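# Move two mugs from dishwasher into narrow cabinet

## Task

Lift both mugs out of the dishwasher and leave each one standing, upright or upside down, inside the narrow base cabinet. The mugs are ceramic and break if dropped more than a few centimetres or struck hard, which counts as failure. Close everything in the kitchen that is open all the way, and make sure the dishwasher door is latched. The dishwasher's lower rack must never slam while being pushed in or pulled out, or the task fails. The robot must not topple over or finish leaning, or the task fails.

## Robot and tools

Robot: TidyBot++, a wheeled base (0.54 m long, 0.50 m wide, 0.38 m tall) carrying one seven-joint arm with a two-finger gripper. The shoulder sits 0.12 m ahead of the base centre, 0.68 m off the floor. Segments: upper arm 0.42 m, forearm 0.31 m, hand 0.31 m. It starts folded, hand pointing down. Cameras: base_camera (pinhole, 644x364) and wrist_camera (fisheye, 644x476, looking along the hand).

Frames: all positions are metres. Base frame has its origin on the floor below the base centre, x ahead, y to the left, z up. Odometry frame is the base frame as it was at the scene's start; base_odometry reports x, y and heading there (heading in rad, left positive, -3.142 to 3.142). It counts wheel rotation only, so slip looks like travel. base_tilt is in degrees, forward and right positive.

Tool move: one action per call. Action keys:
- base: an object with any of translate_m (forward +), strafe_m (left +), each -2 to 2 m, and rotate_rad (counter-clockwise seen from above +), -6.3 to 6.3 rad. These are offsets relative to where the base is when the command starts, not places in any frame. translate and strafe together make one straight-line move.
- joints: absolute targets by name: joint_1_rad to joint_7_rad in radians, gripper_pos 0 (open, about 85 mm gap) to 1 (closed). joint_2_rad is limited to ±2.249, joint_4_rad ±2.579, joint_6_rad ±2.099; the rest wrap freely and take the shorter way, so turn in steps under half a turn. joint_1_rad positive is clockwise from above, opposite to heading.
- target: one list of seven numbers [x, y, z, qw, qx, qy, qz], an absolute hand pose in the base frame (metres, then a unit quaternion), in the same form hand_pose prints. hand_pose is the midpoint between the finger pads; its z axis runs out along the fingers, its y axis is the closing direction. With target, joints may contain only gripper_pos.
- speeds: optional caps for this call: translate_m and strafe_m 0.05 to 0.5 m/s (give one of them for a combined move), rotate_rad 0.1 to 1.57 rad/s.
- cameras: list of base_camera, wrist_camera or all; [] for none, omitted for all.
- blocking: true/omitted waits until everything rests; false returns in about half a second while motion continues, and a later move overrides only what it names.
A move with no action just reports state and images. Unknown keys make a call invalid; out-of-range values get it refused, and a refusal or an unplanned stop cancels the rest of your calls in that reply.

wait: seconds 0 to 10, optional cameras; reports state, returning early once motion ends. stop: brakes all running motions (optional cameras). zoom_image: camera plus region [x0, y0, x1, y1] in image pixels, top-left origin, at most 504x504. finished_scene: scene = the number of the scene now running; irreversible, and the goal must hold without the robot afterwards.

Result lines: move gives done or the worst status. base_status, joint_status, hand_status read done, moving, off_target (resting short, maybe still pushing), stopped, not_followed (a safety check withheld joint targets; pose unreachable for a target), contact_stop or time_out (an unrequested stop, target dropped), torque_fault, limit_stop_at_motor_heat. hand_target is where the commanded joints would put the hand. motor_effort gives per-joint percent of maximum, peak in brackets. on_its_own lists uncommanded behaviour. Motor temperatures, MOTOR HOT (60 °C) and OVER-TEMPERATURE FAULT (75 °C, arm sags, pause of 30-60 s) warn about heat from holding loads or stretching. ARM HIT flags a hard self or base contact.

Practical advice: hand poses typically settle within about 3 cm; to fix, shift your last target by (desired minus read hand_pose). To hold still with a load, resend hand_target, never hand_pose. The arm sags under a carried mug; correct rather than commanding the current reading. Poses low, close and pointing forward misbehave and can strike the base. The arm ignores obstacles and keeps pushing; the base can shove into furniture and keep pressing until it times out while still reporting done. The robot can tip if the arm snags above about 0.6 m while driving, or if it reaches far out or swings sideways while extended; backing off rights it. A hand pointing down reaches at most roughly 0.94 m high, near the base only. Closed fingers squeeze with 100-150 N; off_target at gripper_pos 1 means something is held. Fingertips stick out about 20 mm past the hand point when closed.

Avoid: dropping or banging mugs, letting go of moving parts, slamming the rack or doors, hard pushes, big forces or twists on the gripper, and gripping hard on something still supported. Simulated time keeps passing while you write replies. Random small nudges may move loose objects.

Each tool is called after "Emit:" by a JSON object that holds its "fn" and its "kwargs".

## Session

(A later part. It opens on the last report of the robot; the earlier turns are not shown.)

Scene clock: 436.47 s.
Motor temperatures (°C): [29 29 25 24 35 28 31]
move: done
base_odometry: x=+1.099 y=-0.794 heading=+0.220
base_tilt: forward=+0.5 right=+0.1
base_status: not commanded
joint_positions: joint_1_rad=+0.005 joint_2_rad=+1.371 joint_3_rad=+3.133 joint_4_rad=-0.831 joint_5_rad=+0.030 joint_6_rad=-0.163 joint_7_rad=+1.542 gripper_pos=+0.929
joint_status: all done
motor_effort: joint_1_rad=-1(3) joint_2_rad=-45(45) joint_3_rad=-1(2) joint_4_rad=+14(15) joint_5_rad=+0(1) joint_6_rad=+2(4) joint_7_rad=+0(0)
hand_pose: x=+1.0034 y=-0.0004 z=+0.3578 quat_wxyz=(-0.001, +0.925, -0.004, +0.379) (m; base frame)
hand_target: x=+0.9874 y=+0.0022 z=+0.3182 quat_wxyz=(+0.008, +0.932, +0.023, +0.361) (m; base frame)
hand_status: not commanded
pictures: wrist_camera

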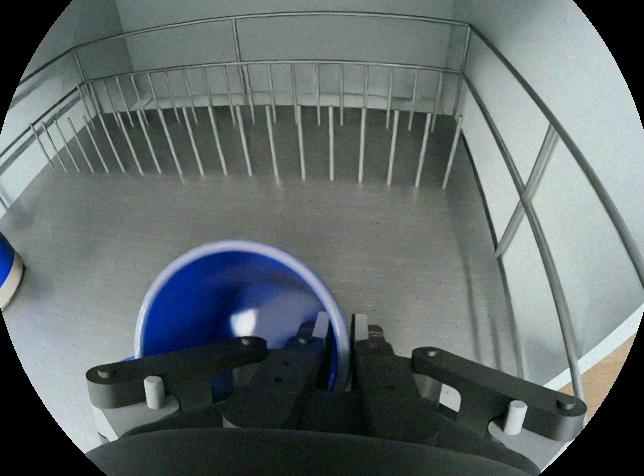

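Emit:
{"fn": "move", "kwargs": {"joints": {"gripper_pos": 0.98}, "cameras": ["wrist_camera"]}}

Emit:
{"fn": "zoom_image", "kwargs": {"camera": "wrist_camera", "region": [140, 240, 480, 430]}}

Scene clock: 437.93 s.
Motor temperatures (°C): [29 29 25 24 35 28 31]
move: off_target
base_odometry: x=+1.099 y=-0.794 heading=+0.220
base_tilt: forward=+0.5 right=+0.1
base_status: not commanded
joint_positions: joint_1_rad=+0.005 joint_2_rad=+1.371 joint_3_rad=+3.133 joint_4_rad=-0.831 joint_5_rad=+0.030 joint_6_rad=-0.163 joint_7_rad=+1.542 gripper_pos=+0.932
joint_status: gripper_pos off_target (ended at +0.932, target +0.980)
motor_effort: joint_1_rad=-1(3) joint_2_rad=-44(45) joint_3_rad=-1(1) joint_4_rad=+13(14) joint_5_rad=+0(0) joint_6_rad=+3(3) joint_7_rad=+0(0)
hand_pose: x=+1.0034 y=-0.0004 z=+0.3578 quat_wxyz=(-0.001, +0.925, -0.004, +0.379) (m; base frame)
hand_target: x=+0.9874 y=+0.0022 z=+0.3182 quat_wxyz=(+0.008, +0.932, +0.023, +0.361) (m; base frame)
hand_status: not commanded
pictures: wrist_camera

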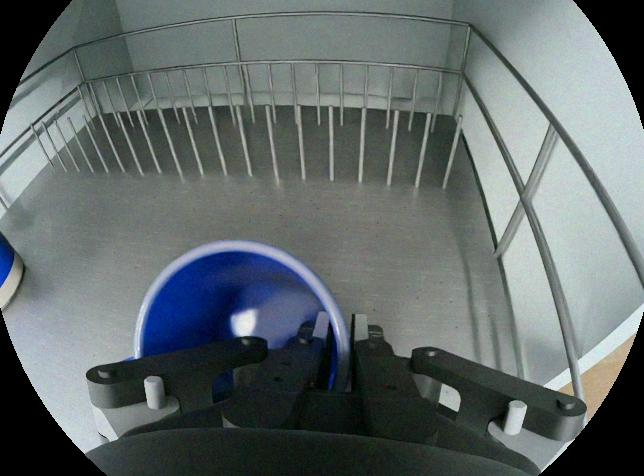

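Scaled by 1.482.

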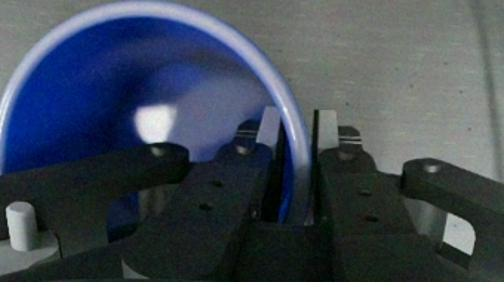

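Emit:
{"fn": "move", "kwargs": {"joints": {"joint_2_rad": 1.32, "joint_4_rad": -0.85, "joint_6_rad": -0.225}, "cameras": ["wrist_camera"]}}

Emit:
{"fn": "zoom_image", "kwargs": {"camera": "wrist_camera", "region": [100, 200, 500, 430]}}

Scene clock: 444.80 s.
Motor temperatures (°C): [29 30 25 24 35 28 31]
move: off_target
base_odometry: x=+1.099 y=-0.794 heading=+0.220
base_tilt: forward=+0.5 right=+0.1
base_status: not commanded
joint_positions: joint_1_rad=+0.005 joint_2_rad=+1.360 joint_3_rad=+3.133 joint_4_rad=-0.838 joint_5_rad=+0.030 joint_6_rad=-0.185 joint_7_rad=+1.542 gripper_pos=+0.933
joint_status: joint_2_rad off_target (ended at +1.360, target +1.320); the others done
motor_effort: joint_1_rad=+0(3) joint_2_rad=-55(55) joint_3_rad=-1(1) joint_4_rad=+18(19) joint_5_rad=-1(1) joint_6_rad=+5(6) joint_7_rad=+0(1)
hand_pose: x=+0.9990 y=-0.0005 z=+0.3595 quat_wxyz=(-0.001, +0.929, -0.004, +0.370) (m; base frame)
hand_target: x=+0.9976 y=+0.0022 z=+0.3805 quat_wxyz=(+0.008, +0.931, +0.023, +0.365) (m; base frame)
hand_status: not commanded
pictures: wrist_camera

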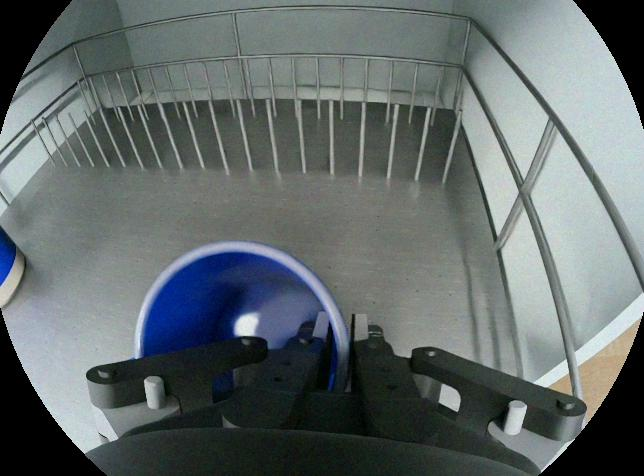

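Scaled by 1.260.

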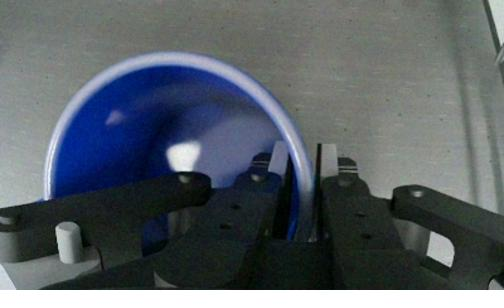

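Emit:
{"fn": "move", "kwargs": {"joints": {"joint_2_rad": 1.26, "joint_4_rad": -0.87, "joint_6_rad": -0.27}, "cameras": ["wrist_camera"]}}

Emit:
{"fn": "zoom_image", "kwargs": {"camera": "wrist_camera", "region": [100, 200, 500, 430]}}

Scene clock: 446.80 s.
Motor temperatures (°C): [29 30 25 24 35 28 31]
move: off_target
base_odometry: x=+1.099 y=-0.794 heading=+0.220
base_tilt: forward=+0.5 right=+0.1
base_status: not commanded
joint_positions: joint_1_rad=+0.005 joint_2_rad=+1.310 joint_3_rad=+3.133 joint_4_rad=-0.873 joint_5_rad=+0.030 joint_6_rad=-0.229 joint_7_rad=+1.542 gripper_pos=+0.933
joint_status: joint_2_rad off_target (ended at +1.310, target +1.260); the others done
motor_effort: joint_1_rad=-1(1) joint_2_rad=-57(59) joint_3_rad=-1(1) joint_4_rad=+19(22) joint_5_rad=-1(1) joint_6_rad=+7(8) joint_7_rad=-1(1)
hand_pose: x=+0.9903 y=-0.0007 z=+0.3779 quat_wxyz=(+0.000, +0.934, -0.004, +0.357) (m; base frame)
hand_target: x=+0.9963 y=+0.0022 z=+0.4142 quat_wxyz=(+0.008, +0.932, +0.023, +0.362) (m; base frame)
hand_status: not commanded
pictures: wrist_camera

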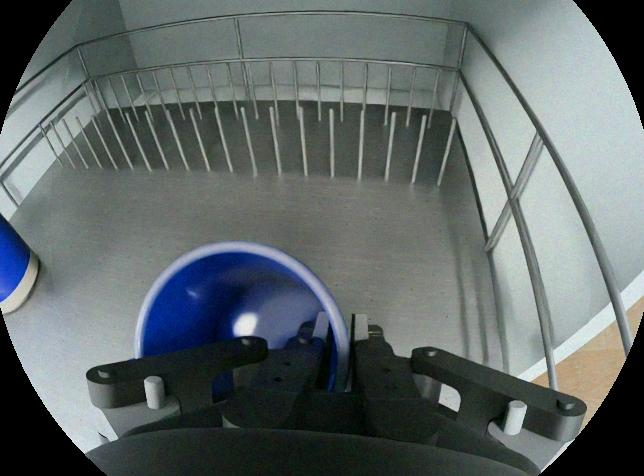

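Scaled by 1.260.

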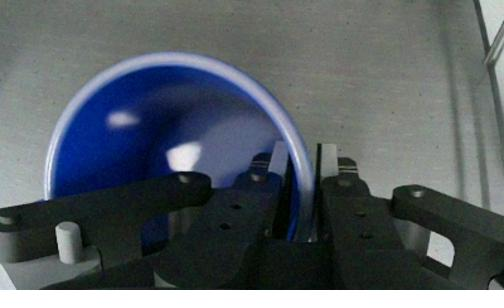

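Emit:
{"fn": "move", "kwargs": {"joints": {"joint_2_rad": 1.17, "joint_4_rad": -0.885, "joint_6_rad": -0.33, "gripper_pos": 1.0}, "cameras": ["wrist_camera"]}}

Emit:
{"fn": "zoom_image", "kwargs": {"camera": "wrist_camera", "region": [100, 200, 500, 430]}}

Scene clock: 449.63 s.
Motor temperatures (°C): [29 30 25 24 35 28 31]
move: off_target
base_odometry: x=+1.099 y=-0.794 heading=+0.220
base_tilt: forward=+0.5 right=+0.2
base_status: not commanded
joint_positions: joint_1_rad=+0.005 joint_2_rad=+1.203 joint_3_rad=+3.133 joint_4_rad=-0.891 joint_5_rad=+0.030 joint_6_rad=-0.284 joint_7_rad=+1.542 gripper_pos=+0.933
joint_status: gripper_pos off_target (ended at +0.933, target +1.000); the others done
motor_effort: joint_1_rad=-1(2) joint_2_rad=-57(61) joint_3_rad=-1(1) joint_4_rad=+21(22) joint_5_rad=-1(1) joint_6_rad=+7(8) joint_7_rad=-1(1)
hand_pose: x=+0.9992 y=-0.0011 z=+0.4510 quat_wxyz=(+0.000, +0.928, -0.004, +0.372) (m; base frame)
hand_target: x=+0.9983 y=+0.0022 z=+0.4733 quat_wxyz=(+0.008, +0.929, +0.023, +0.369) (m; base frame)
hand_status: not commanded
pictures: wrist_camera

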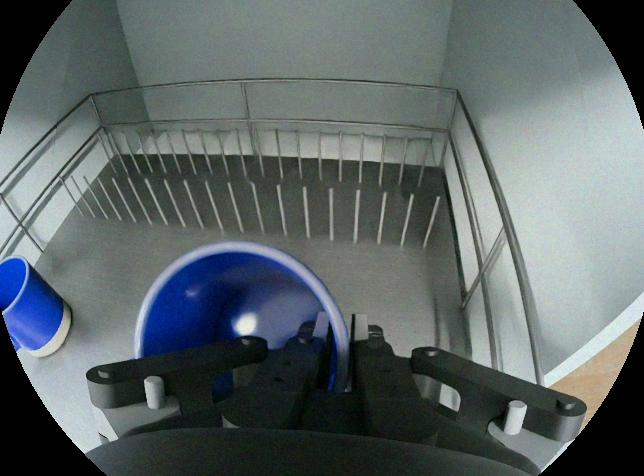

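Scaled by 1.260.

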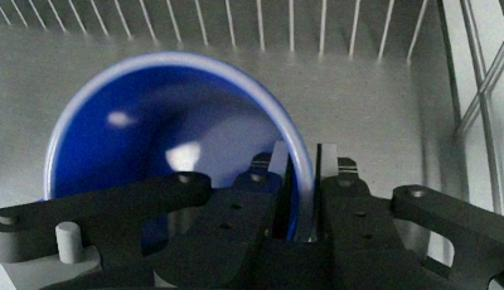

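Emit:
{"fn": "move", "kwargs": {"joints": {"joint_2_rad": 1.09, "joint_4_rad": -0.9, "joint_6_rad": -0.41}, "cameras": ["wrist_camera"]}}

Scene clock: 452.70 s.
Motor temperatures (°C): [29 30 25 24 35 28 31]
move: off_target
base_odometry: x=+1.099 y=-0.794 heading=+0.220
base_tilt: forward=+0.5 right=+0.1
base_status: not commanded
joint_positions: joint_1_rad=+0.005 joint_2_rad=+1.130 joint_3_rad=+3.133 joint_4_rad=-0.905 joint_5_rad=+0.030 joint_6_rad=-0.363 joint_7_rad=+1.542 gripper_pos=+0.933
joint_status: joint_2_rad off_target (ended at +1.130, target +1.090); the others done
motor_effort: joint_1_rad=+0(1) joint_2_rad=-56(59) joint_3_rad=-1(1) joint_4_rad=+21(22) joint_5_rad=-1(1) joint_6_rad=+7(8) joint_7_rad=+0(1)
hand_pose: x=+0.9914 y=-0.0016 z=+0.4918 quat_wxyz=(+0.001, +0.932, -0.004, +0.363) (m; base frame)
hand_target: x=+0.9895 y=+0.0022 z=+0.5189 quat_wxyz=(+0.008, +0.932, +0.023, +0.362) (m; base frame)
hand_status: not commanded
pictures: wrist_camera

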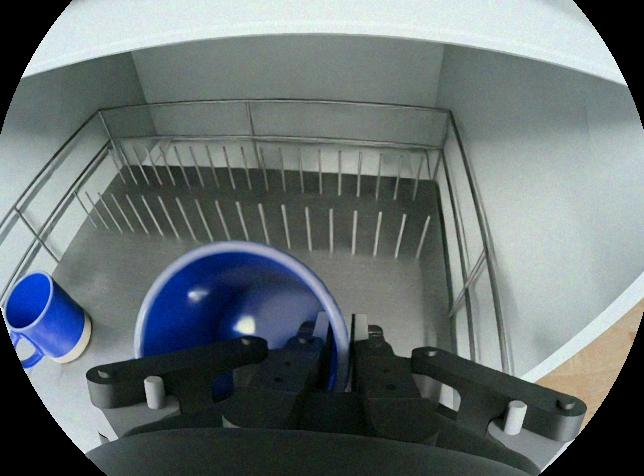

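Emit:
{"fn": "move", "kwargs": {"base": {"translate_m": -0.35}, "speeds": {"translate_m": 0.15}}}

Scene clock: 462.90 s.
Motor temperatures (°C): [29 31 25 24 35 28 31]
move: done
base_odometry: x=+0.758 y=-0.870 heading=+0.220
base_tilt: forward=+0.5 right=+0.1
base_status: done
joint_positions: joint_1_rad=+0.005 joint_2_rad=+1.130 joint_3_rad=+3.133 joint_4_rad=-0.906 joint_5_rad=+0.030 joint_6_rad=-0.365 joint_7_rad=+1.542 gripper_pos=+0.933
joint_status: not commanded
motor_effort: joint_1_rad=+0(2) joint_2_rad=-56(57) joint_3_rad=-1(2) joint_4_rad=+21(23) joint_5_rad=-1(1) joint_6_rad=+7(7) joint_7_rad=+0(1)
hand_pose: x=+0.9907 y=-0.0010 z=+0.4910 quat_wxyz=(+0.001, +0.932, -0.004, +0.362) (m; base frame)
hand_target: x=+0.9895 y=+0.0022 z=+0.5189 quat_wxyz=(+0.008, +0.932, +0.023, +0.362) (m; base frame)
hand_status: not commanded
pictures: base_camera, wrist_camera

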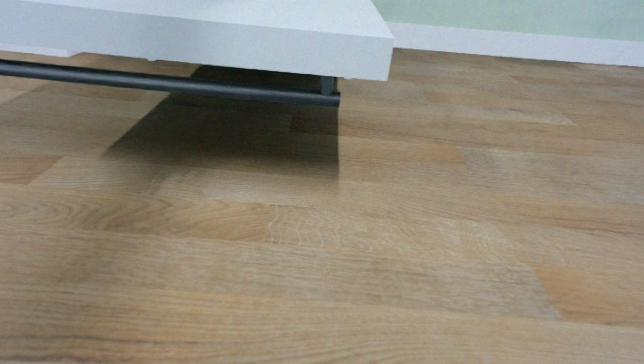

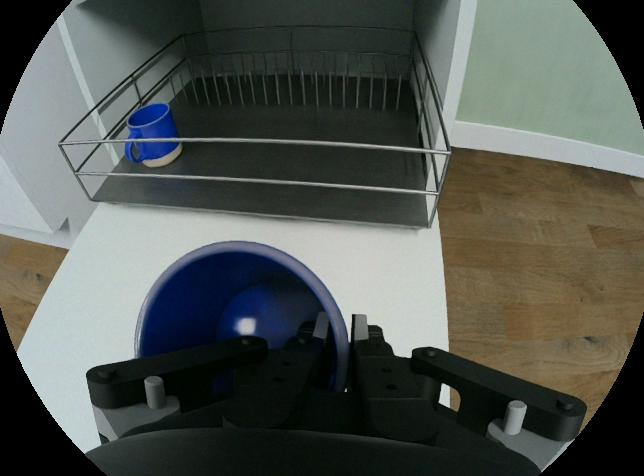

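Emit:
{"fn": "move", "kwargs": {"joints": {"joint_2_rad": 0.85, "joint_4_rad": -1.2, "joint_6_rad": -0.40}, "base": {"translate_m": -0.10}, "speeds": {"translate_m": 0.15}, "cameras": ["wrist_camera"]}}

Emit:
{"fn": "move", "kwargs": {"joints": {"joint_2_rad": 0.6, "joint_4_rad": -1.5, "joint_6_rad": -0.40}, "cameras": ["wrist_camera"]}}

Emit:
{"fn": "move", "kwargs": {"joints": {"joint_2_rad": 0.32, "joint_4_rad": -1.79, "joint_6_rad": -0.38}}}

Scene clock: 466.90 s.
Motor temperatures (°C): [29 31 25 24 35 28 31]
move: done
base_odometry: x=+0.660 y=-0.892 heading=+0.220
base_tilt: forward=+0.5 right=+0.1
base_status: done
joint_positions: joint_1_rad=+0.005 joint_2_rad=+0.886 joint_3_rad=+3.133 joint_4_rad=-1.199 joint_5_rad=+0.030 joint_6_rad=-0.365 joint_7_rad=+1.542 gripper_pos=+0.933
joint_status: all done
motor_effort: joint_1_rad=-1(1) joint_2_rad=-50(57) joint_3_rad=+0(1) joint_4_rad=+20(22) joint_5_rad=-1(1) joint_6_rad=+6(8) joint_7_rad=+0(1)
hand_pose: x=+0.9172 y=-0.0001 z=+0.5540 quat_wxyz=(+0.001, +0.941, -0.003, +0.339) (m; base frame)
hand_target: x=+0.9126 y=+0.0023 z=+0.5748 quat_wxyz=(+0.008, +0.941, +0.023, +0.339) (m; base frame)
hand_status: not commanded
pictures: wrist_camera

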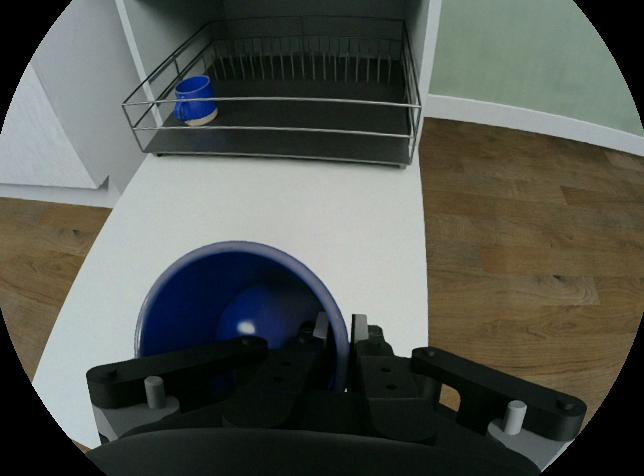

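Scene clock: 468.30 s.
Motor temperatures (°C): [29 31 25 24 35 28 31]
move: done
base_odometry: x=+0.660 y=-0.892 heading=+0.220
base_tilt: forward=+0.4 right=+0.1
base_status: not commanded
joint_positions: joint_1_rad=+0.005 joint_2_rad=+0.635 joint_3_rad=+3.133 joint_4_rad=-1.496 joint_5_rad=+0.030 joint_6_rad=-0.365 joint_7_rad=+1.542 gripper_pos=+0.933
joint_status: all done
motor_effort: joint_1_rad=+0(2) joint_2_rad=-42(51) joint_3_rad=+0(1) joint_4_rad=+20(22) joint_5_rad=-1(1) joint_6_rad=+6(7) joint_7_rad=+0(1)
hand_pose: x=+0.8224 y=+0.0004 z=+0.6053 quat_wxyz=(+0.002, +0.948, -0.002, +0.318) (m; base frame)
hand_target: x=+0.8142 y=+0.0023 z=+0.6210 quat_wxyz=(+0.007, +0.949, +0.024, +0.315) (m; base frame)
hand_status: not commanded
pictures: wrist_camera

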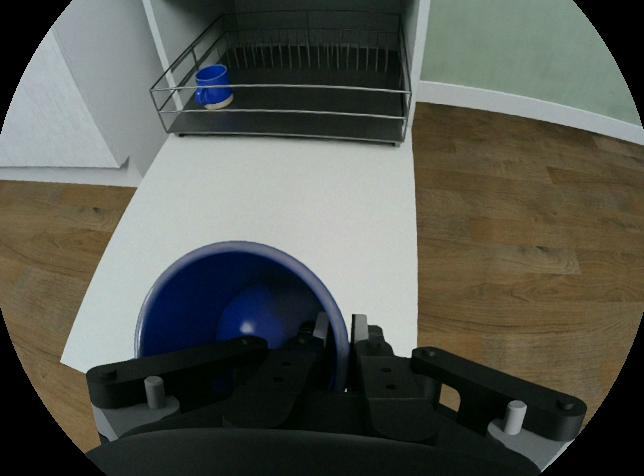

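Scene clock: 469.67 s.
Motor temperatures (°C): [29 31 25 24 35 28 31]
move: done
base_odometry: x=+0.660 y=-0.892 heading=+0.220
base_tilt: forward=+0.5 right=+0.1
base_status: not commanded
joint_positions: joint_1_rad=+0.005 joint_2_rad=+0.351 joint_3_rad=+3.133 joint_4_rad=-1.786 joint_5_rad=+0.030 joint_6_rad=-0.365 joint_7_rad=+1.542 gripper_pos=+0.933
joint_status: all done
motor_effort: joint_1_rad=+0(2) joint_2_rad=-32(44) joint_3_rad=+0(1) joint_4_rad=+20(21) joint_5_rad=-1(1) joint_6_rad=+6(7) joint_7_rad=-1(1)
hand_pose: x=+0.7150 y=+0.0005 z=+0.6587 quat_wxyz=(+0.003, +0.949, -0.001, +0.315) (m; base frame)
hand_target: x=+0.7099 y=+0.0023 z=+0.6723 quat_wxyz=(+0.007, +0.947, +0.024, +0.320) (m; base frame)
hand_status: not commanded
pictures: base_camera, wrist_camera

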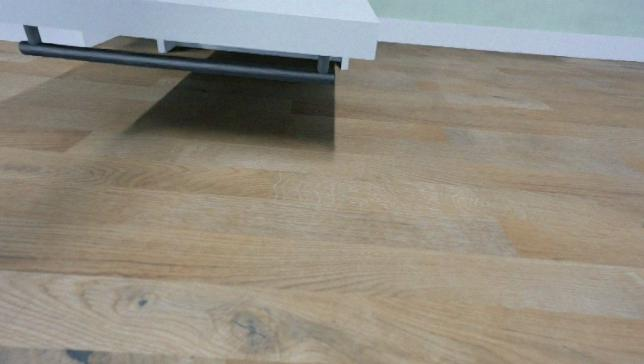

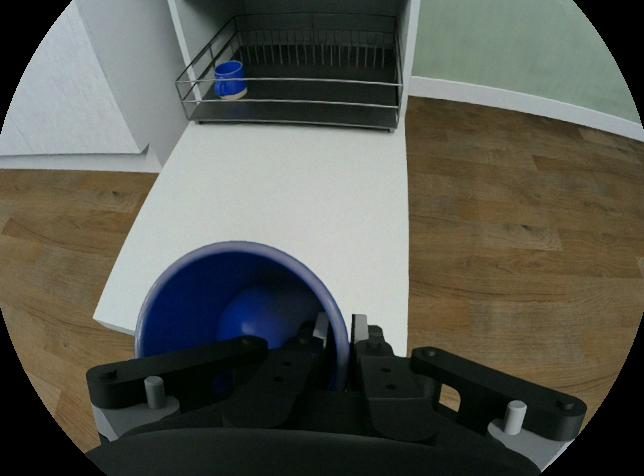

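Emit:
{"fn": "move", "kwargs": {"base": {"translate_m": 0.15, "rotate_rad": -1.569}, "speeds": {"translate_m": 0.2, "rotate_rad": 0.5}}}

Scene clock: 489.67 s.
Motor temperatures (°C): [29 31 25 24 35 28 31]
move: done
base_odometry: x=+0.806 y=-0.859 heading=-1.349
base_tilt: forward=+0.5 right=+0.1
base_status: done
joint_positions: joint_1_rad=+0.004 joint_2_rad=+0.350 joint_3_rad=+3.135 joint_4_rad=-1.792 joint_5_rad=+0.030 joint_6_rad=-0.365 joint_7_rad=+1.542 gripper_pos=+0.933
joint_status: not commanded
motor_effort: joint_1_rad=+0(5) joint_2_rad=-33(37) joint_3_rad=+0(4) joint_4_rad=+20(22) joint_5_rad=-1(2) joint_6_rad=+6(7) joint_7_rad=-1(1)
hand_pose: x=+0.7124 y=-0.0010 z=+0.6565 quat_wxyz=(+0.004, +0.950, -0.002, +0.312) (m; base frame)
hand_target: x=+0.7099 y=+0.0023 z=+0.6723 quat_wxyz=(+0.007, +0.947, +0.024, +0.320) (m; base frame)
hand_status: not commanded
pictures: base_camera, wrist_camera

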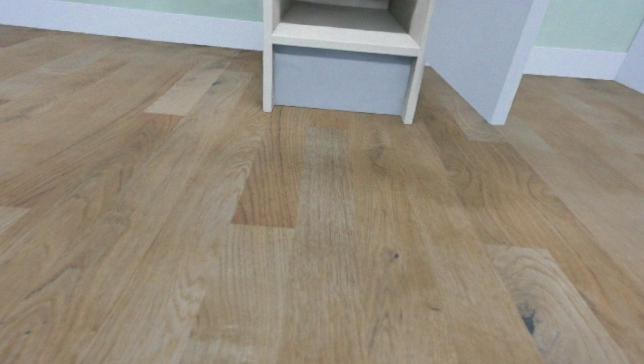

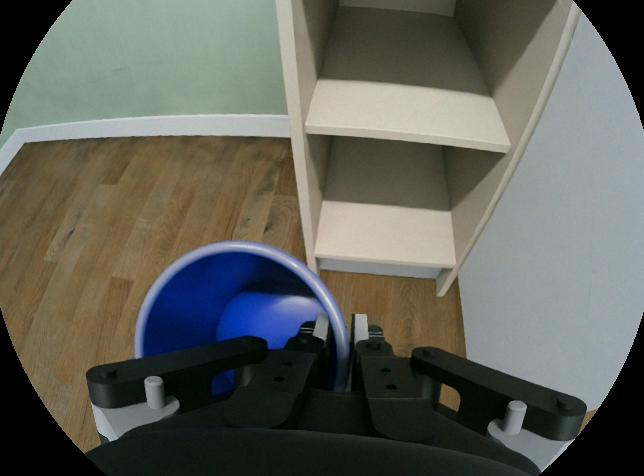

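Emit:
{"fn": "zoom_image", "kwargs": {"camera": "wrist_camera", "region": [260, 0, 600, 300]}}

Scaled by 1.482.

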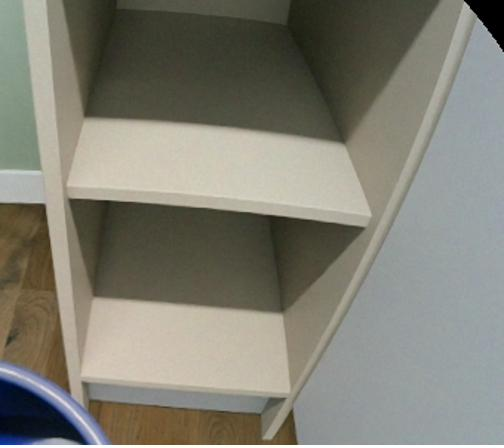

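Emit:
{"fn": "move", "kwargs": {"base": {"strafe_m": -0.10}, "speeds": {"strafe_m": 0.15}, "joints": {"joint_2_rad": 0.6, "joint_4_rad": -1.957, "joint_6_rad": 0.23}, "cameras": ["wrist_camera"]}}

Emit:
{"fn": "move", "kwargs": {"joints": {"joint_2_rad": 0.89, "joint_4_rad": -1.977, "joint_6_rad": 0.54}, "cameras": ["wrist_camera"]}}

Emit:
{"fn": "move", "kwargs": {"joints": {"joint_2_rad": 1.19, "joint_4_rad": -1.811, "joint_6_rad": 0.69}}}

Scene clock: 519.23 s.
Motor temperatures (°C): [29 30 25 24 35 28 31]
move: done
base_odometry: x=+0.709 y=-0.881 heading=-1.350
base_tilt: forward=+0.5 right=+0.1
base_status: done
joint_positions: joint_1_rad=+0.004 joint_2_rad=+0.617 joint_3_rad=+3.136 joint_4_rad=-1.960 joint_5_rad=+0.030 joint_6_rad=+0.165 joint_7_rad=+1.542 gripper_pos=+0.933
joint_status: all done
motor_effort: joint_1_rad=+0(4) joint_2_rad=-37(41) joint_3_rad=+0(3) joint_4_rad=+14(20) joint_5_rad=-1(1) joint_6_rad=+7(8) joint_7_rad=+0(1)
hand_pose: x=+0.7380 y=+0.0042 z=+0.5271 quat_wxyz=(-0.004, +0.934, +0.001, +0.356) (m; base frame)
hand_target: x=+0.7565 y=+0.0023 z=+0.5533 quat_wxyz=(+0.009, +0.918, +0.023, +0.396) (m; base frame)
hand_status: not commanded
pictures: wrist_camera

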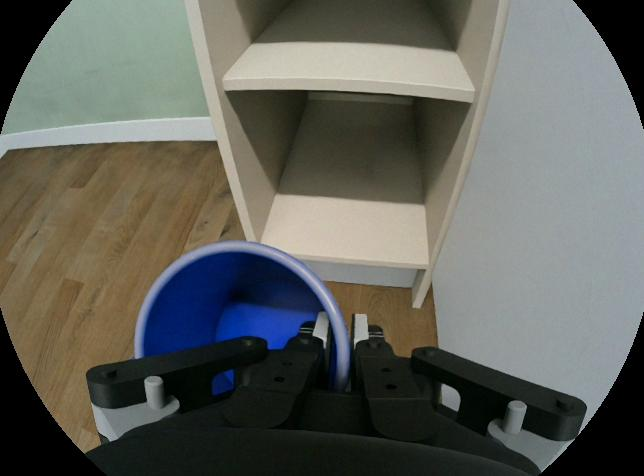

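Scene clock: 520.90 s.
Motor temperatures (°C): [29 30 25 24 35 28 31]
move: done
base_odometry: x=+0.709 y=-0.881 heading=-1.350
base_tilt: forward=+0.5 right=+0.1
base_status: not commanded
joint_positions: joint_1_rad=+0.004 joint_2_rad=+0.905 joint_3_rad=+3.136 joint_4_rad=-1.975 joint_5_rad=+0.030 joint_6_rad=+0.475 joint_7_rad=+1.542 gripper_pos=+0.933
joint_status: all done
motor_effort: joint_1_rad=+0(2) joint_2_rad=-40(43) joint_3_rad=-1(1) joint_4_rad=+10(16) joint_5_rad=-1(1) joint_6_rad=+6(8) joint_7_rad=-1(1)
hand_pose: x=+0.7401 y=+0.0069 z=+0.4072 quat_wxyz=(-0.009, +0.933, +0.001, +0.360) (m; base frame)
hand_target: x=+0.7576 y=+0.0023 z=+0.4305 quat_wxyz=(+0.009, +0.918, +0.023, +0.396) (m; base frame)
hand_status: not commanded
pictures: wrist_camera

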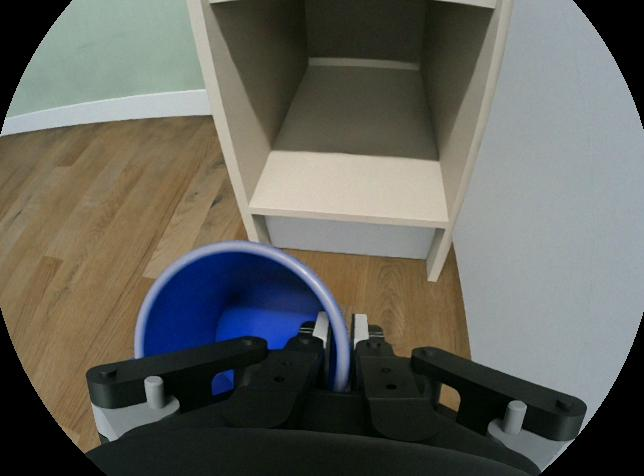

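Scene clock: 522.57 s.
Motor temperatures (°C): [29 30 25 24 35 28 31]
move: done
base_odometry: x=+0.709 y=-0.881 heading=-1.350
base_tilt: forward=+0.5 right=+0.1
base_status: not commanded
joint_positions: joint_1_rad=+0.004 joint_2_rad=+1.204 joint_3_rad=+3.136 joint_4_rad=-1.837 joint_5_rad=+0.030 joint_6_rad=+0.627 joint_7_rad=+1.542 gripper_pos=+0.933
joint_status: all done
motor_effort: joint_1_rad=+0(1) joint_2_rad=-42(46) joint_3_rad=-1(1) joint_4_rad=+7(10) joint_5_rad=-1(1) joint_6_rad=+7(8) joint_7_rad=-1(1)
hand_pose: x=+0.7504 y=+0.0081 z=+0.2876 quat_wxyz=(-0.011, +0.935, -0.001, +0.356) (m; base frame)
hand_target: x=+0.7835 y=+0.0023 z=+0.3170 quat_wxyz=(+0.009, +0.915, +0.022, +0.403) (m; base frame)
hand_status: not commanded
pictures: base_camera, wrist_camera

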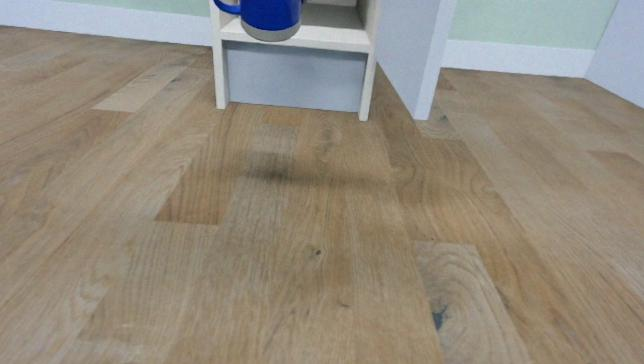

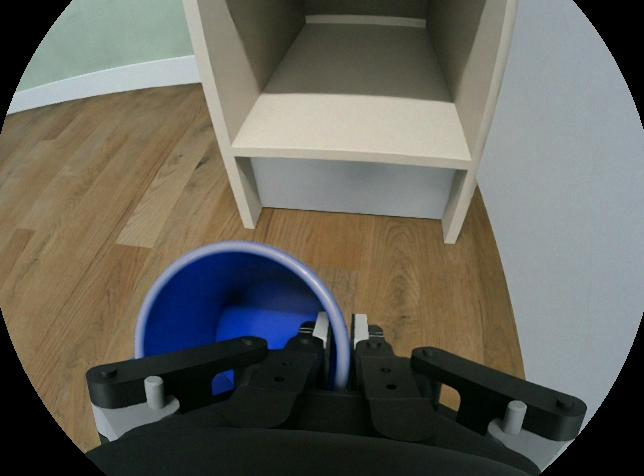

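Emit:
{"fn": "zoom_image", "kwargs": {"camera": "wrist_camera", "region": [180, 0, 540, 280]}}

Scaled by 1.400.

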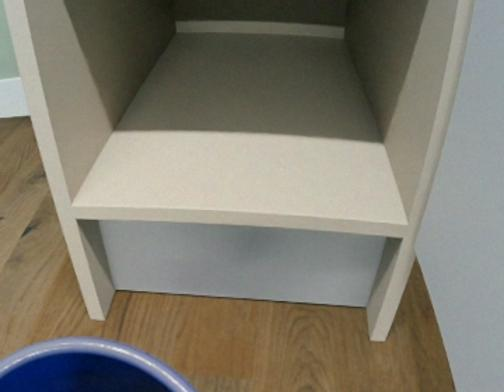

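Emit:
{"fn": "move", "kwargs": {"joints": {"joint_2_rad": 1.29, "joint_4_rad": -1.66, "joint_6_rad": 0.69}}}

Scene clock: 542.77 s.
Motor temperatures (°C): [29 30 25 24 35 28 31]
move: done
base_odometry: x=+0.709 y=-0.881 heading=-1.350
base_tilt: forward=+0.5 right=+0.1
base_status: not commanded
joint_positions: joint_1_rad=+0.004 joint_2_rad=+1.294 joint_3_rad=+3.136 joint_4_rad=-1.684 joint_5_rad=+0.030 joint_6_rad=+0.629 joint_7_rad=+1.542 gripper_pos=+0.933
joint_status: all done
motor_effort: joint_1_rad=+0(2) joint_2_rad=-45(47) joint_3_rad=-1(1) joint_4_rad=+8(9) joint_5_rad=-1(1) joint_6_rad=+7(8) joint_7_rad=+0(1)
hand_pose: x=+0.7965 y=+0.0079 z=+0.2682 quat_wxyz=(-0.011, +0.922, -0.001, +0.386) (m; base frame)
hand_target: x=+0.8234 y=+0.0023 z=+0.2919 quat_wxyz=(+0.010, +0.904, +0.022, +0.427) (m; base frame)
hand_status: not commanded
pictures: base_camera, wrist_camera

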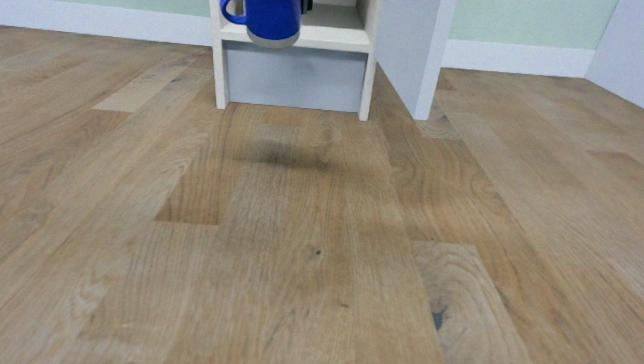

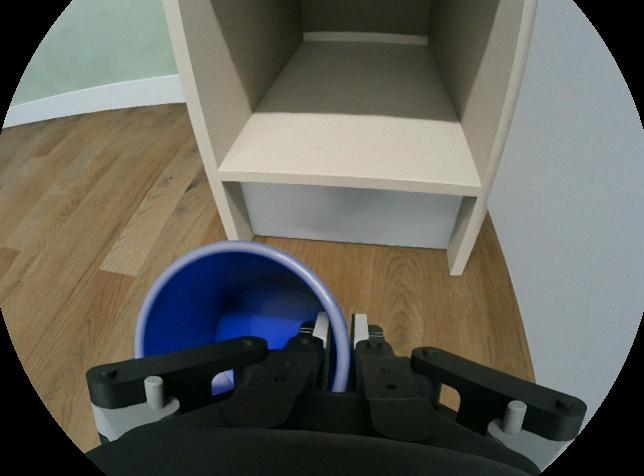

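Emit:
{"fn": "move", "kwargs": {"base": {"translate_m": 0.17}, "speeds": {"translate_m": 0.12}}}

Emit:
{"fn": "zoom_image", "kwargs": {"camera": "base_camera", "region": [180, 0, 480, 150]}}

Scene clock: 549.20 s.
Motor temperatures (°C): [29 30 25 24 35 28 31]
move: done
base_odometry: x=+0.746 y=-1.047 heading=-1.350
base_tilt: forward=+0.5 right=+0.2
base_status: done
joint_positions: joint_1_rad=+0.004 joint_2_rad=+1.295 joint_3_rad=+3.136 joint_4_rad=-1.679 joint_5_rad=+0.030 joint_6_rad=+0.631 joint_7_rad=+1.542 gripper_pos=+0.933
joint_status: not commanded
motor_effort: joint_1_rad=-1(2) joint_2_rad=-45(46) joint_3_rad=-1(2) joint_4_rad=+9(10) joint_5_rad=-1(1) joint_6_rad=+7(8) joint_7_rad=+0(1)
hand_pose: x=+0.7992 y=+0.0079 z=+0.2692 quat_wxyz=(-0.011, +0.921, -0.001, +0.389) (m; base frame)
hand_target: x=+0.8234 y=+0.0023 z=+0.2919 quat_wxyz=(+0.010, +0.904, +0.022, +0.427) (m; base frame)
hand_status: not commanded
pictures: base_camera, wrist_camera

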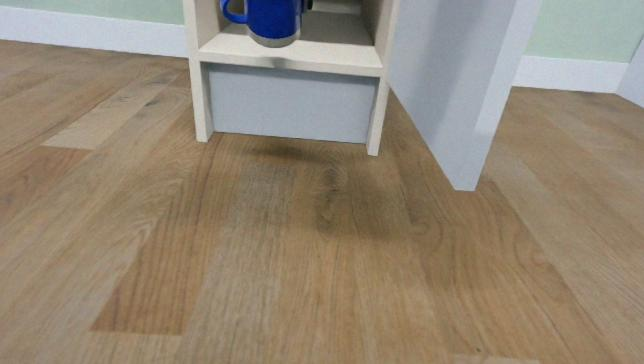

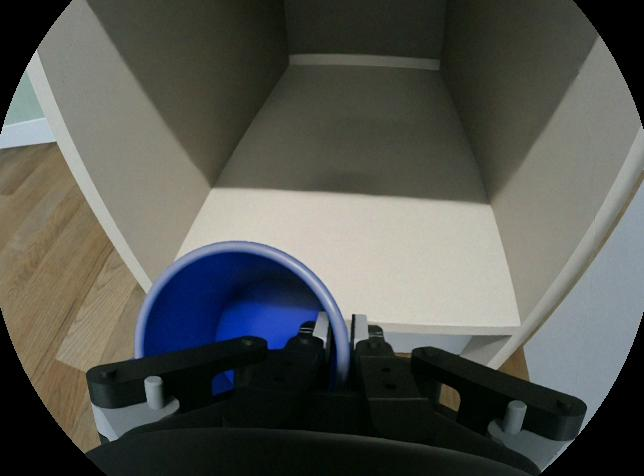

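Scaled by 1.680.

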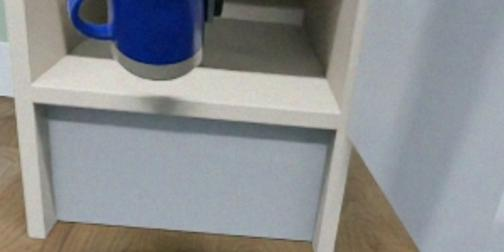

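Emit:
{"fn": "move", "kwargs": {"joints": {"joint_2_rad": 1.305}, "base": {"translate_m": 0.12}, "speeds": {"translate_m": 0.1}}}

Emit:
{"fn": "zoom_image", "kwargs": {"camera": "base_camera", "region": [150, 0, 450, 150]}}

Scene clock: 555.47 s.
Motor temperatures (°C): [29 30 25 24 35 28 31]
move: done
base_odometry: x=+0.772 y=-1.165 heading=-1.350
base_tilt: forward=+0.5 right=+0.1
base_status: done
joint_positions: joint_1_rad=+0.004 joint_2_rad=+1.310 joint_3_rad=+3.136 joint_4_rad=-1.677 joint_5_rad=+0.030 joint_6_rad=+0.632 joint_7_rad=+1.542 gripper_pos=+0.933
joint_status: all done
motor_effort: joint_1_rad=-1(2) joint_2_rad=-45(47) joint_3_rad=-1(2) joint_4_rad=+8(10) joint_5_rad=-1(1) joint_6_rad=+7(8) joint_7_rad=-1(1)
hand_pose: x=+0.7944 y=+0.0079 z=+0.2599 quat_wxyz=(-0.011, +0.924, -0.001, +0.383) (m; base frame)
hand_target: x=+0.8174 y=+0.0023 z=+0.2813 quat_wxyz=(+0.010, +0.907, +0.022, +0.420) (m; base frame)
hand_status: not commanded
pictures: base_camera, wrist_camera

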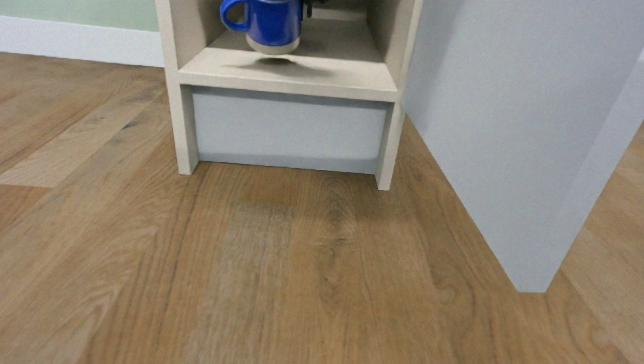

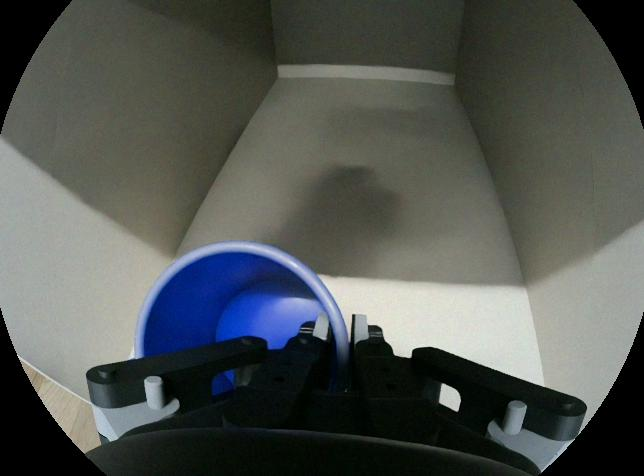

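Scaled by 1.680.

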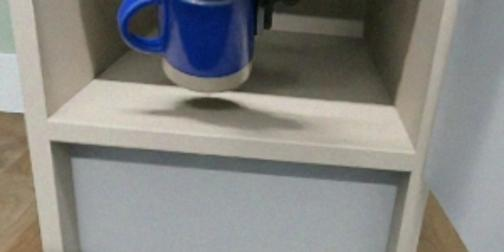

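Emit:
{"fn": "zoom_image", "kwargs": {"camera": "base_camera", "region": [200, 0, 350, 90]}}

Scaled by 3.360.

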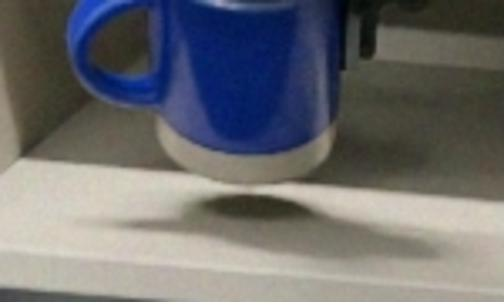

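Emit:
{"fn": "move", "kwargs": {"base": {"translate_m": 0.10}, "speeds": {"translate_m": 0.1}}}

Emit:
{"fn": "zoom_image", "kwargs": {"camera": "base_camera", "region": [150, 0, 450, 150]}}

Scene clock: 564.83 s.
Motor temperatures (°C): [29 30 25 24 35 28 31]
move: done
base_odometry: x=+0.794 y=-1.263 heading=-1.351
base_tilt: forward=+0.5 right=+0.1
base_status: done
joint_positions: joint_1_rad=+0.004 joint_2_rad=+1.311 joint_3_rad=+3.136 joint_4_rad=-1.675 joint_5_rad=+0.030 joint_6_rad=+0.632 joint_7_rad=+1.542 gripper_pos=+0.933
joint_status: not commanded
motor_effort: joint_1_rad=-1(2) joint_2_rad=-45(46) joint_3_rad=-1(2) joint_4_rad=+8(10) joint_5_rad=-1(1) joint_6_rad=+7(8) joint_7_rad=-1(1)
hand_pose: x=+0.7950 y=+0.0079 z=+0.2599 quat_wxyz=(-0.011, +0.923, -0.001, +0.384) (m; base frame)
hand_target: x=+0.8174 y=+0.0023 z=+0.2813 quat_wxyz=(+0.010, +0.907, +0.022, +0.420) (m; base frame)
hand_status: not commanded
pictures: base_camera, wrist_camera

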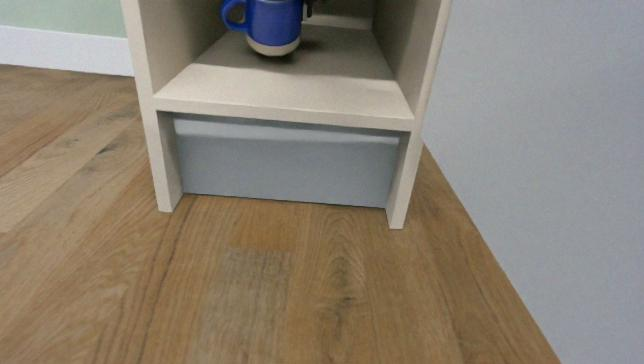

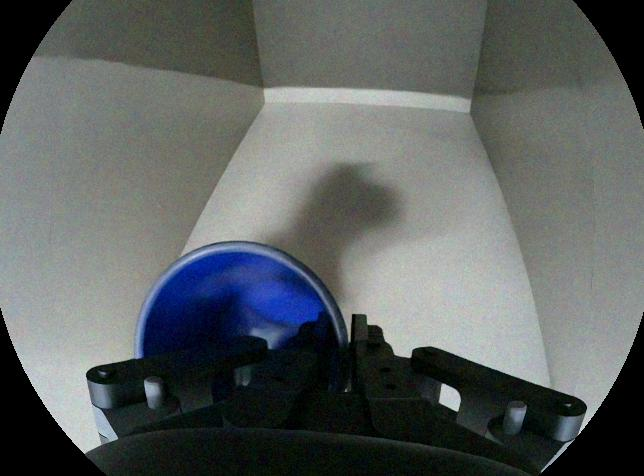

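Scaled by 1.680.

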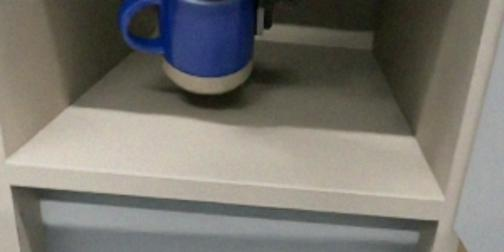

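Emit:
{"fn": "move", "kwargs": {"joints": {"joint_2_rad": 1.329, "joint_4_rad": -1.6425, "joint_6_rad": 0.696}, "cameras": ["base_camera"]}}

Emit:
{"fn": "zoom_image", "kwargs": {"camera": "base_camera", "region": [200, 0, 350, 90]}}

Scene clock: 570.00 s.
Motor temperatures (°C): [29 30 25 24 35 28 31]
move: done
base_odometry: x=+0.794 y=-1.263 heading=-1.351
base_tilt: forward=+0.5 right=+0.1
base_status: not commanded
joint_positions: joint_1_rad=+0.004 joint_2_rad=+1.333 joint_3_rad=+3.136 joint_4_rad=-1.662 joint_5_rad=+0.030 joint_6_rad=+0.637 joint_7_rad=+1.542 gripper_pos=+0.933
joint_status: all done
motor_effort: joint_1_rad=-1(2) joint_2_rad=-45(47) joint_3_rad=-1(1) joint_4_rad=+7(9) joint_5_rad=-1(1) joint_6_rad=+7(8) joint_7_rad=-1(1)
hand_pose: x=+0.7933 y=+0.0079 z=+0.2495 quat_wxyz=(-0.011, +0.924, -0.001, +0.381) (m; base frame)
hand_target: x=+0.8179 y=+0.0023 z=+0.2711 quat_wxyz=(+0.010, +0.907, +0.022, +0.420) (m; base frame)
hand_status: not commanded
pictures: base_camera

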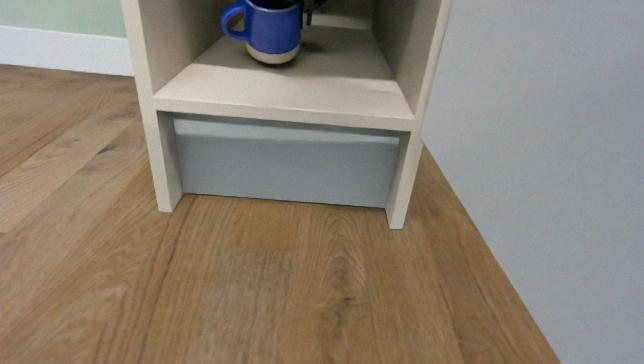

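Scaled by 3.360.

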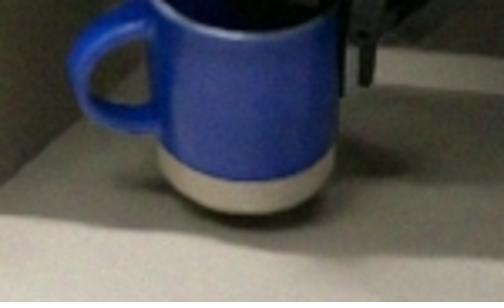

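Emit:
{"fn": "move", "kwargs": {"joints": {"joint_2_rad": 1.341, "joint_4_rad": -1.634, "joint_6_rad": 0.699}, "cameras": ["base_camera"]}}

Emit:
{"fn": "zoom_image", "kwargs": {"camera": "base_camera", "region": [200, 0, 350, 90]}}

Scene clock: 571.63 s.
Motor temperatures (°C): [29 30 25 24 35 28 31]
move: done
base_odometry: x=+0.794 y=-1.263 heading=-1.351
base_tilt: forward=+0.5 right=+0.2
base_status: not commanded
joint_positions: joint_1_rad=+0.004 joint_2_rad=+1.342 joint_3_rad=+3.136 joint_4_rad=-1.656 joint_5_rad=+0.030 joint_6_rad=+0.639 joint_7_rad=+1.542 gripper_pos=+0.933
joint_status: all done
motor_effort: joint_1_rad=+0(1) joint_2_rad=-45(46) joint_3_rad=-1(1) joint_4_rad=+9(9) joint_5_rad=-1(1) joint_6_rad=+7(8) joint_7_rad=-1(1)
hand_pose: x=+0.7928 y=+0.0079 z=+0.2451 quat_wxyz=(-0.011, +0.925, -0.001, +0.381) (m; base frame)
hand_target: x=+0.8179 y=+0.0023 z=+0.2659 quat_wxyz=(+0.010, +0.908, +0.022, +0.419) (m; base frame)
hand_status: not commanded
pictures: base_camera

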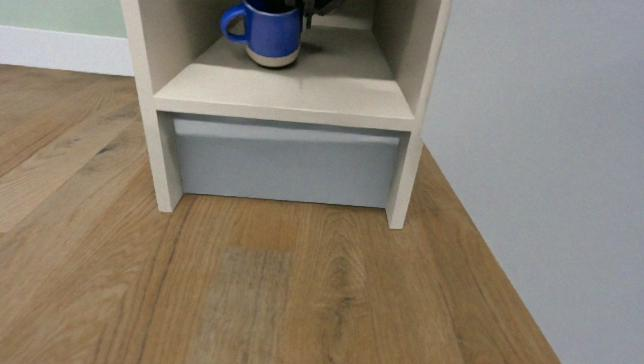

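Scaled by 3.360.

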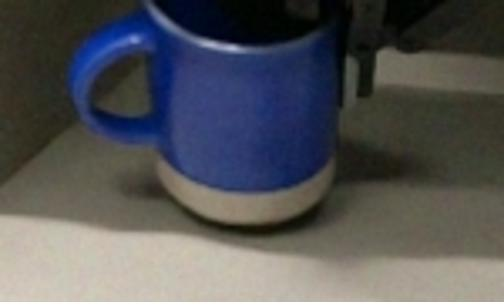

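Emit:
{"fn": "move", "kwargs": {"joints": {"joint_2_rad": 1.350, "joint_4_rad": -1.628, "joint_6_rad": 0.701}, "cameras": ["base_camera"]}}

Emit:
{"fn": "zoom_image", "kwargs": {"camera": "base_camera", "region": [200, 0, 350, 90]}}

Scene clock: 573.60 s.
Motor temperatures (°C): [29 30 25 24 35 28 31]
move: done
base_odometry: x=+0.794 y=-1.263 heading=-1.351
base_tilt: forward=+0.5 right=+0.1
base_status: not commanded
joint_positions: joint_1_rad=+0.004 joint_2_rad=+1.351 joint_3_rad=+3.136 joint_4_rad=-1.651 joint_5_rad=+0.030 joint_6_rad=+0.640 joint_7_rad=+1.542 gripper_pos=+0.933
joint_status: all done
motor_effort: joint_1_rad=-1(1) joint_2_rad=-45(46) joint_3_rad=-1(1) joint_4_rad=+8(9) joint_5_rad=-1(1) joint_6_rad=+7(8) joint_7_rad=-1(1)
hand_pose: x=+0.7921 y=+0.0079 z=+0.2411 quat_wxyz=(-0.011, +0.925, -0.001, +0.380) (m; base frame)
hand_target: x=+0.8176 y=+0.0023 z=+0.2618 quat_wxyz=(+0.010, +0.908, +0.022, +0.419) (m; base frame)
hand_status: not commanded
pictures: base_camera

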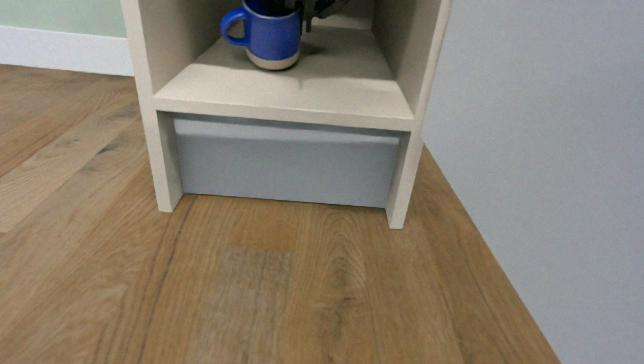

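Scaled by 3.360.

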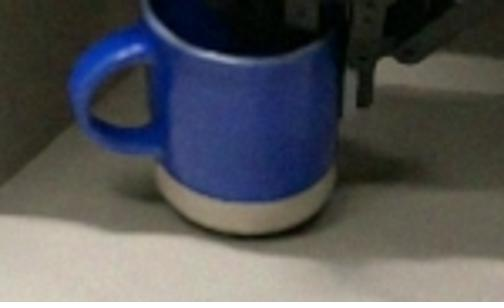

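Emit:
{"fn": "move", "kwargs": {"joints": {"joint_2_rad": 1.358, "joint_4_rad": -1.622, "joint_6_rad": 0.703}, "cameras": ["base_camera"]}}

Emit:
{"fn": "zoom_image", "kwargs": {"camera": "base_camera", "region": [200, 0, 350, 90]}}

Scene clock: 575.27 s.
Motor temperatures (°C): [29 30 25 24 35 28 31]
move: done
base_odometry: x=+0.794 y=-1.263 heading=-1.351
base_tilt: forward=+0.5 right=+0.1
base_status: not commanded
joint_positions: joint_1_rad=+0.004 joint_2_rad=+1.358 joint_3_rad=+3.136 joint_4_rad=-1.646 joint_5_rad=+0.030 joint_6_rad=+0.641 joint_7_rad=+1.542 gripper_pos=+0.933
joint_status: all done
motor_effort: joint_1_rad=+0(2) joint_2_rad=-45(46) joint_3_rad=-1(1) joint_4_rad=+8(9) joint_5_rad=-1(1) joint_6_rad=+7(8) joint_7_rad=-1(1)
hand_pose: x=+0.7919 y=+0.0079 z=+0.2378 quat_wxyz=(-0.011, +0.925, -0.001, +0.380) (m; base frame)
hand_target: x=+0.8177 y=+0.0023 z=+0.2584 quat_wxyz=(+0.010, +0.908, +0.022, +0.419) (m; base frame)
hand_status: not commanded
pictures: base_camera

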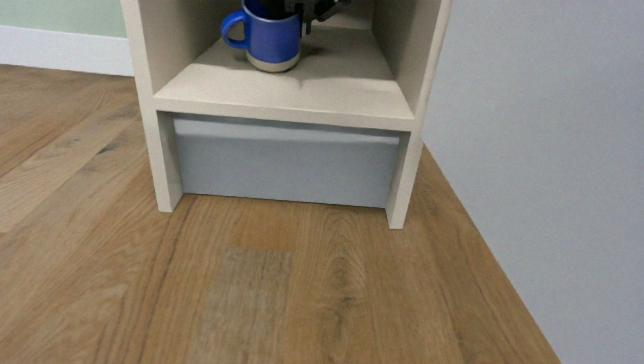

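Scaled by 3.360.

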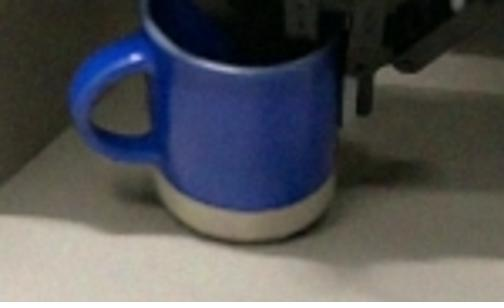

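Emit:
{"fn": "move", "kwargs": {"joints": {"joint_2_rad": 1.366, "joint_4_rad": -1.617, "joint_6_rad": 0.705}, "cameras": ["base_camera"]}}

Emit:
{"fn": "zoom_image", "kwargs": {"camera": "base_camera", "region": [200, 0, 350, 90]}}

Scene clock: 576.97 s.
Motor temperatures (°C): [29 30 25 24 35 28 31]
move: done
base_odometry: x=+0.794 y=-1.263 heading=-1.351
base_tilt: forward=+0.4 right=+0.1
base_status: not commanded
joint_positions: joint_1_rad=+0.004 joint_2_rad=+1.364 joint_3_rad=+3.136 joint_4_rad=-1.641 joint_5_rad=+0.030 joint_6_rad=+0.645 joint_7_rad=+1.542 gripper_pos=+0.933
joint_status: all done
motor_effort: joint_1_rad=-2(2) joint_2_rad=-45(45) joint_3_rad=-1(1) joint_4_rad=+7(9) joint_5_rad=-1(1) joint_6_rad=+7(8) joint_7_rad=+0(1)
hand_pose: x=+0.7924 y=+0.0080 z=+0.2356 quat_wxyz=(-0.011, +0.925, -0.001, +0.380) (m; base frame)
hand_target: x=+0.8173 y=+0.0023 z=+0.2547 quat_wxyz=(+0.010, +0.908, +0.022, +0.418) (m; base frame)
hand_status: not commanded
pictures: base_camera

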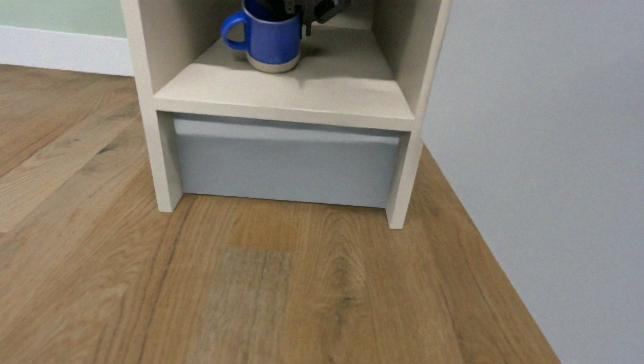

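Scaled by 3.360.

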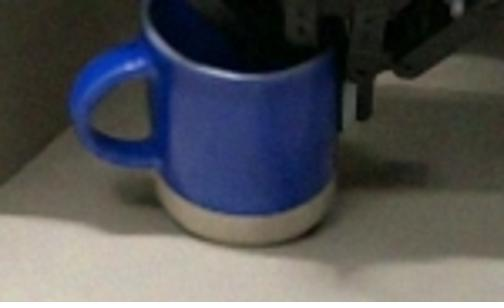

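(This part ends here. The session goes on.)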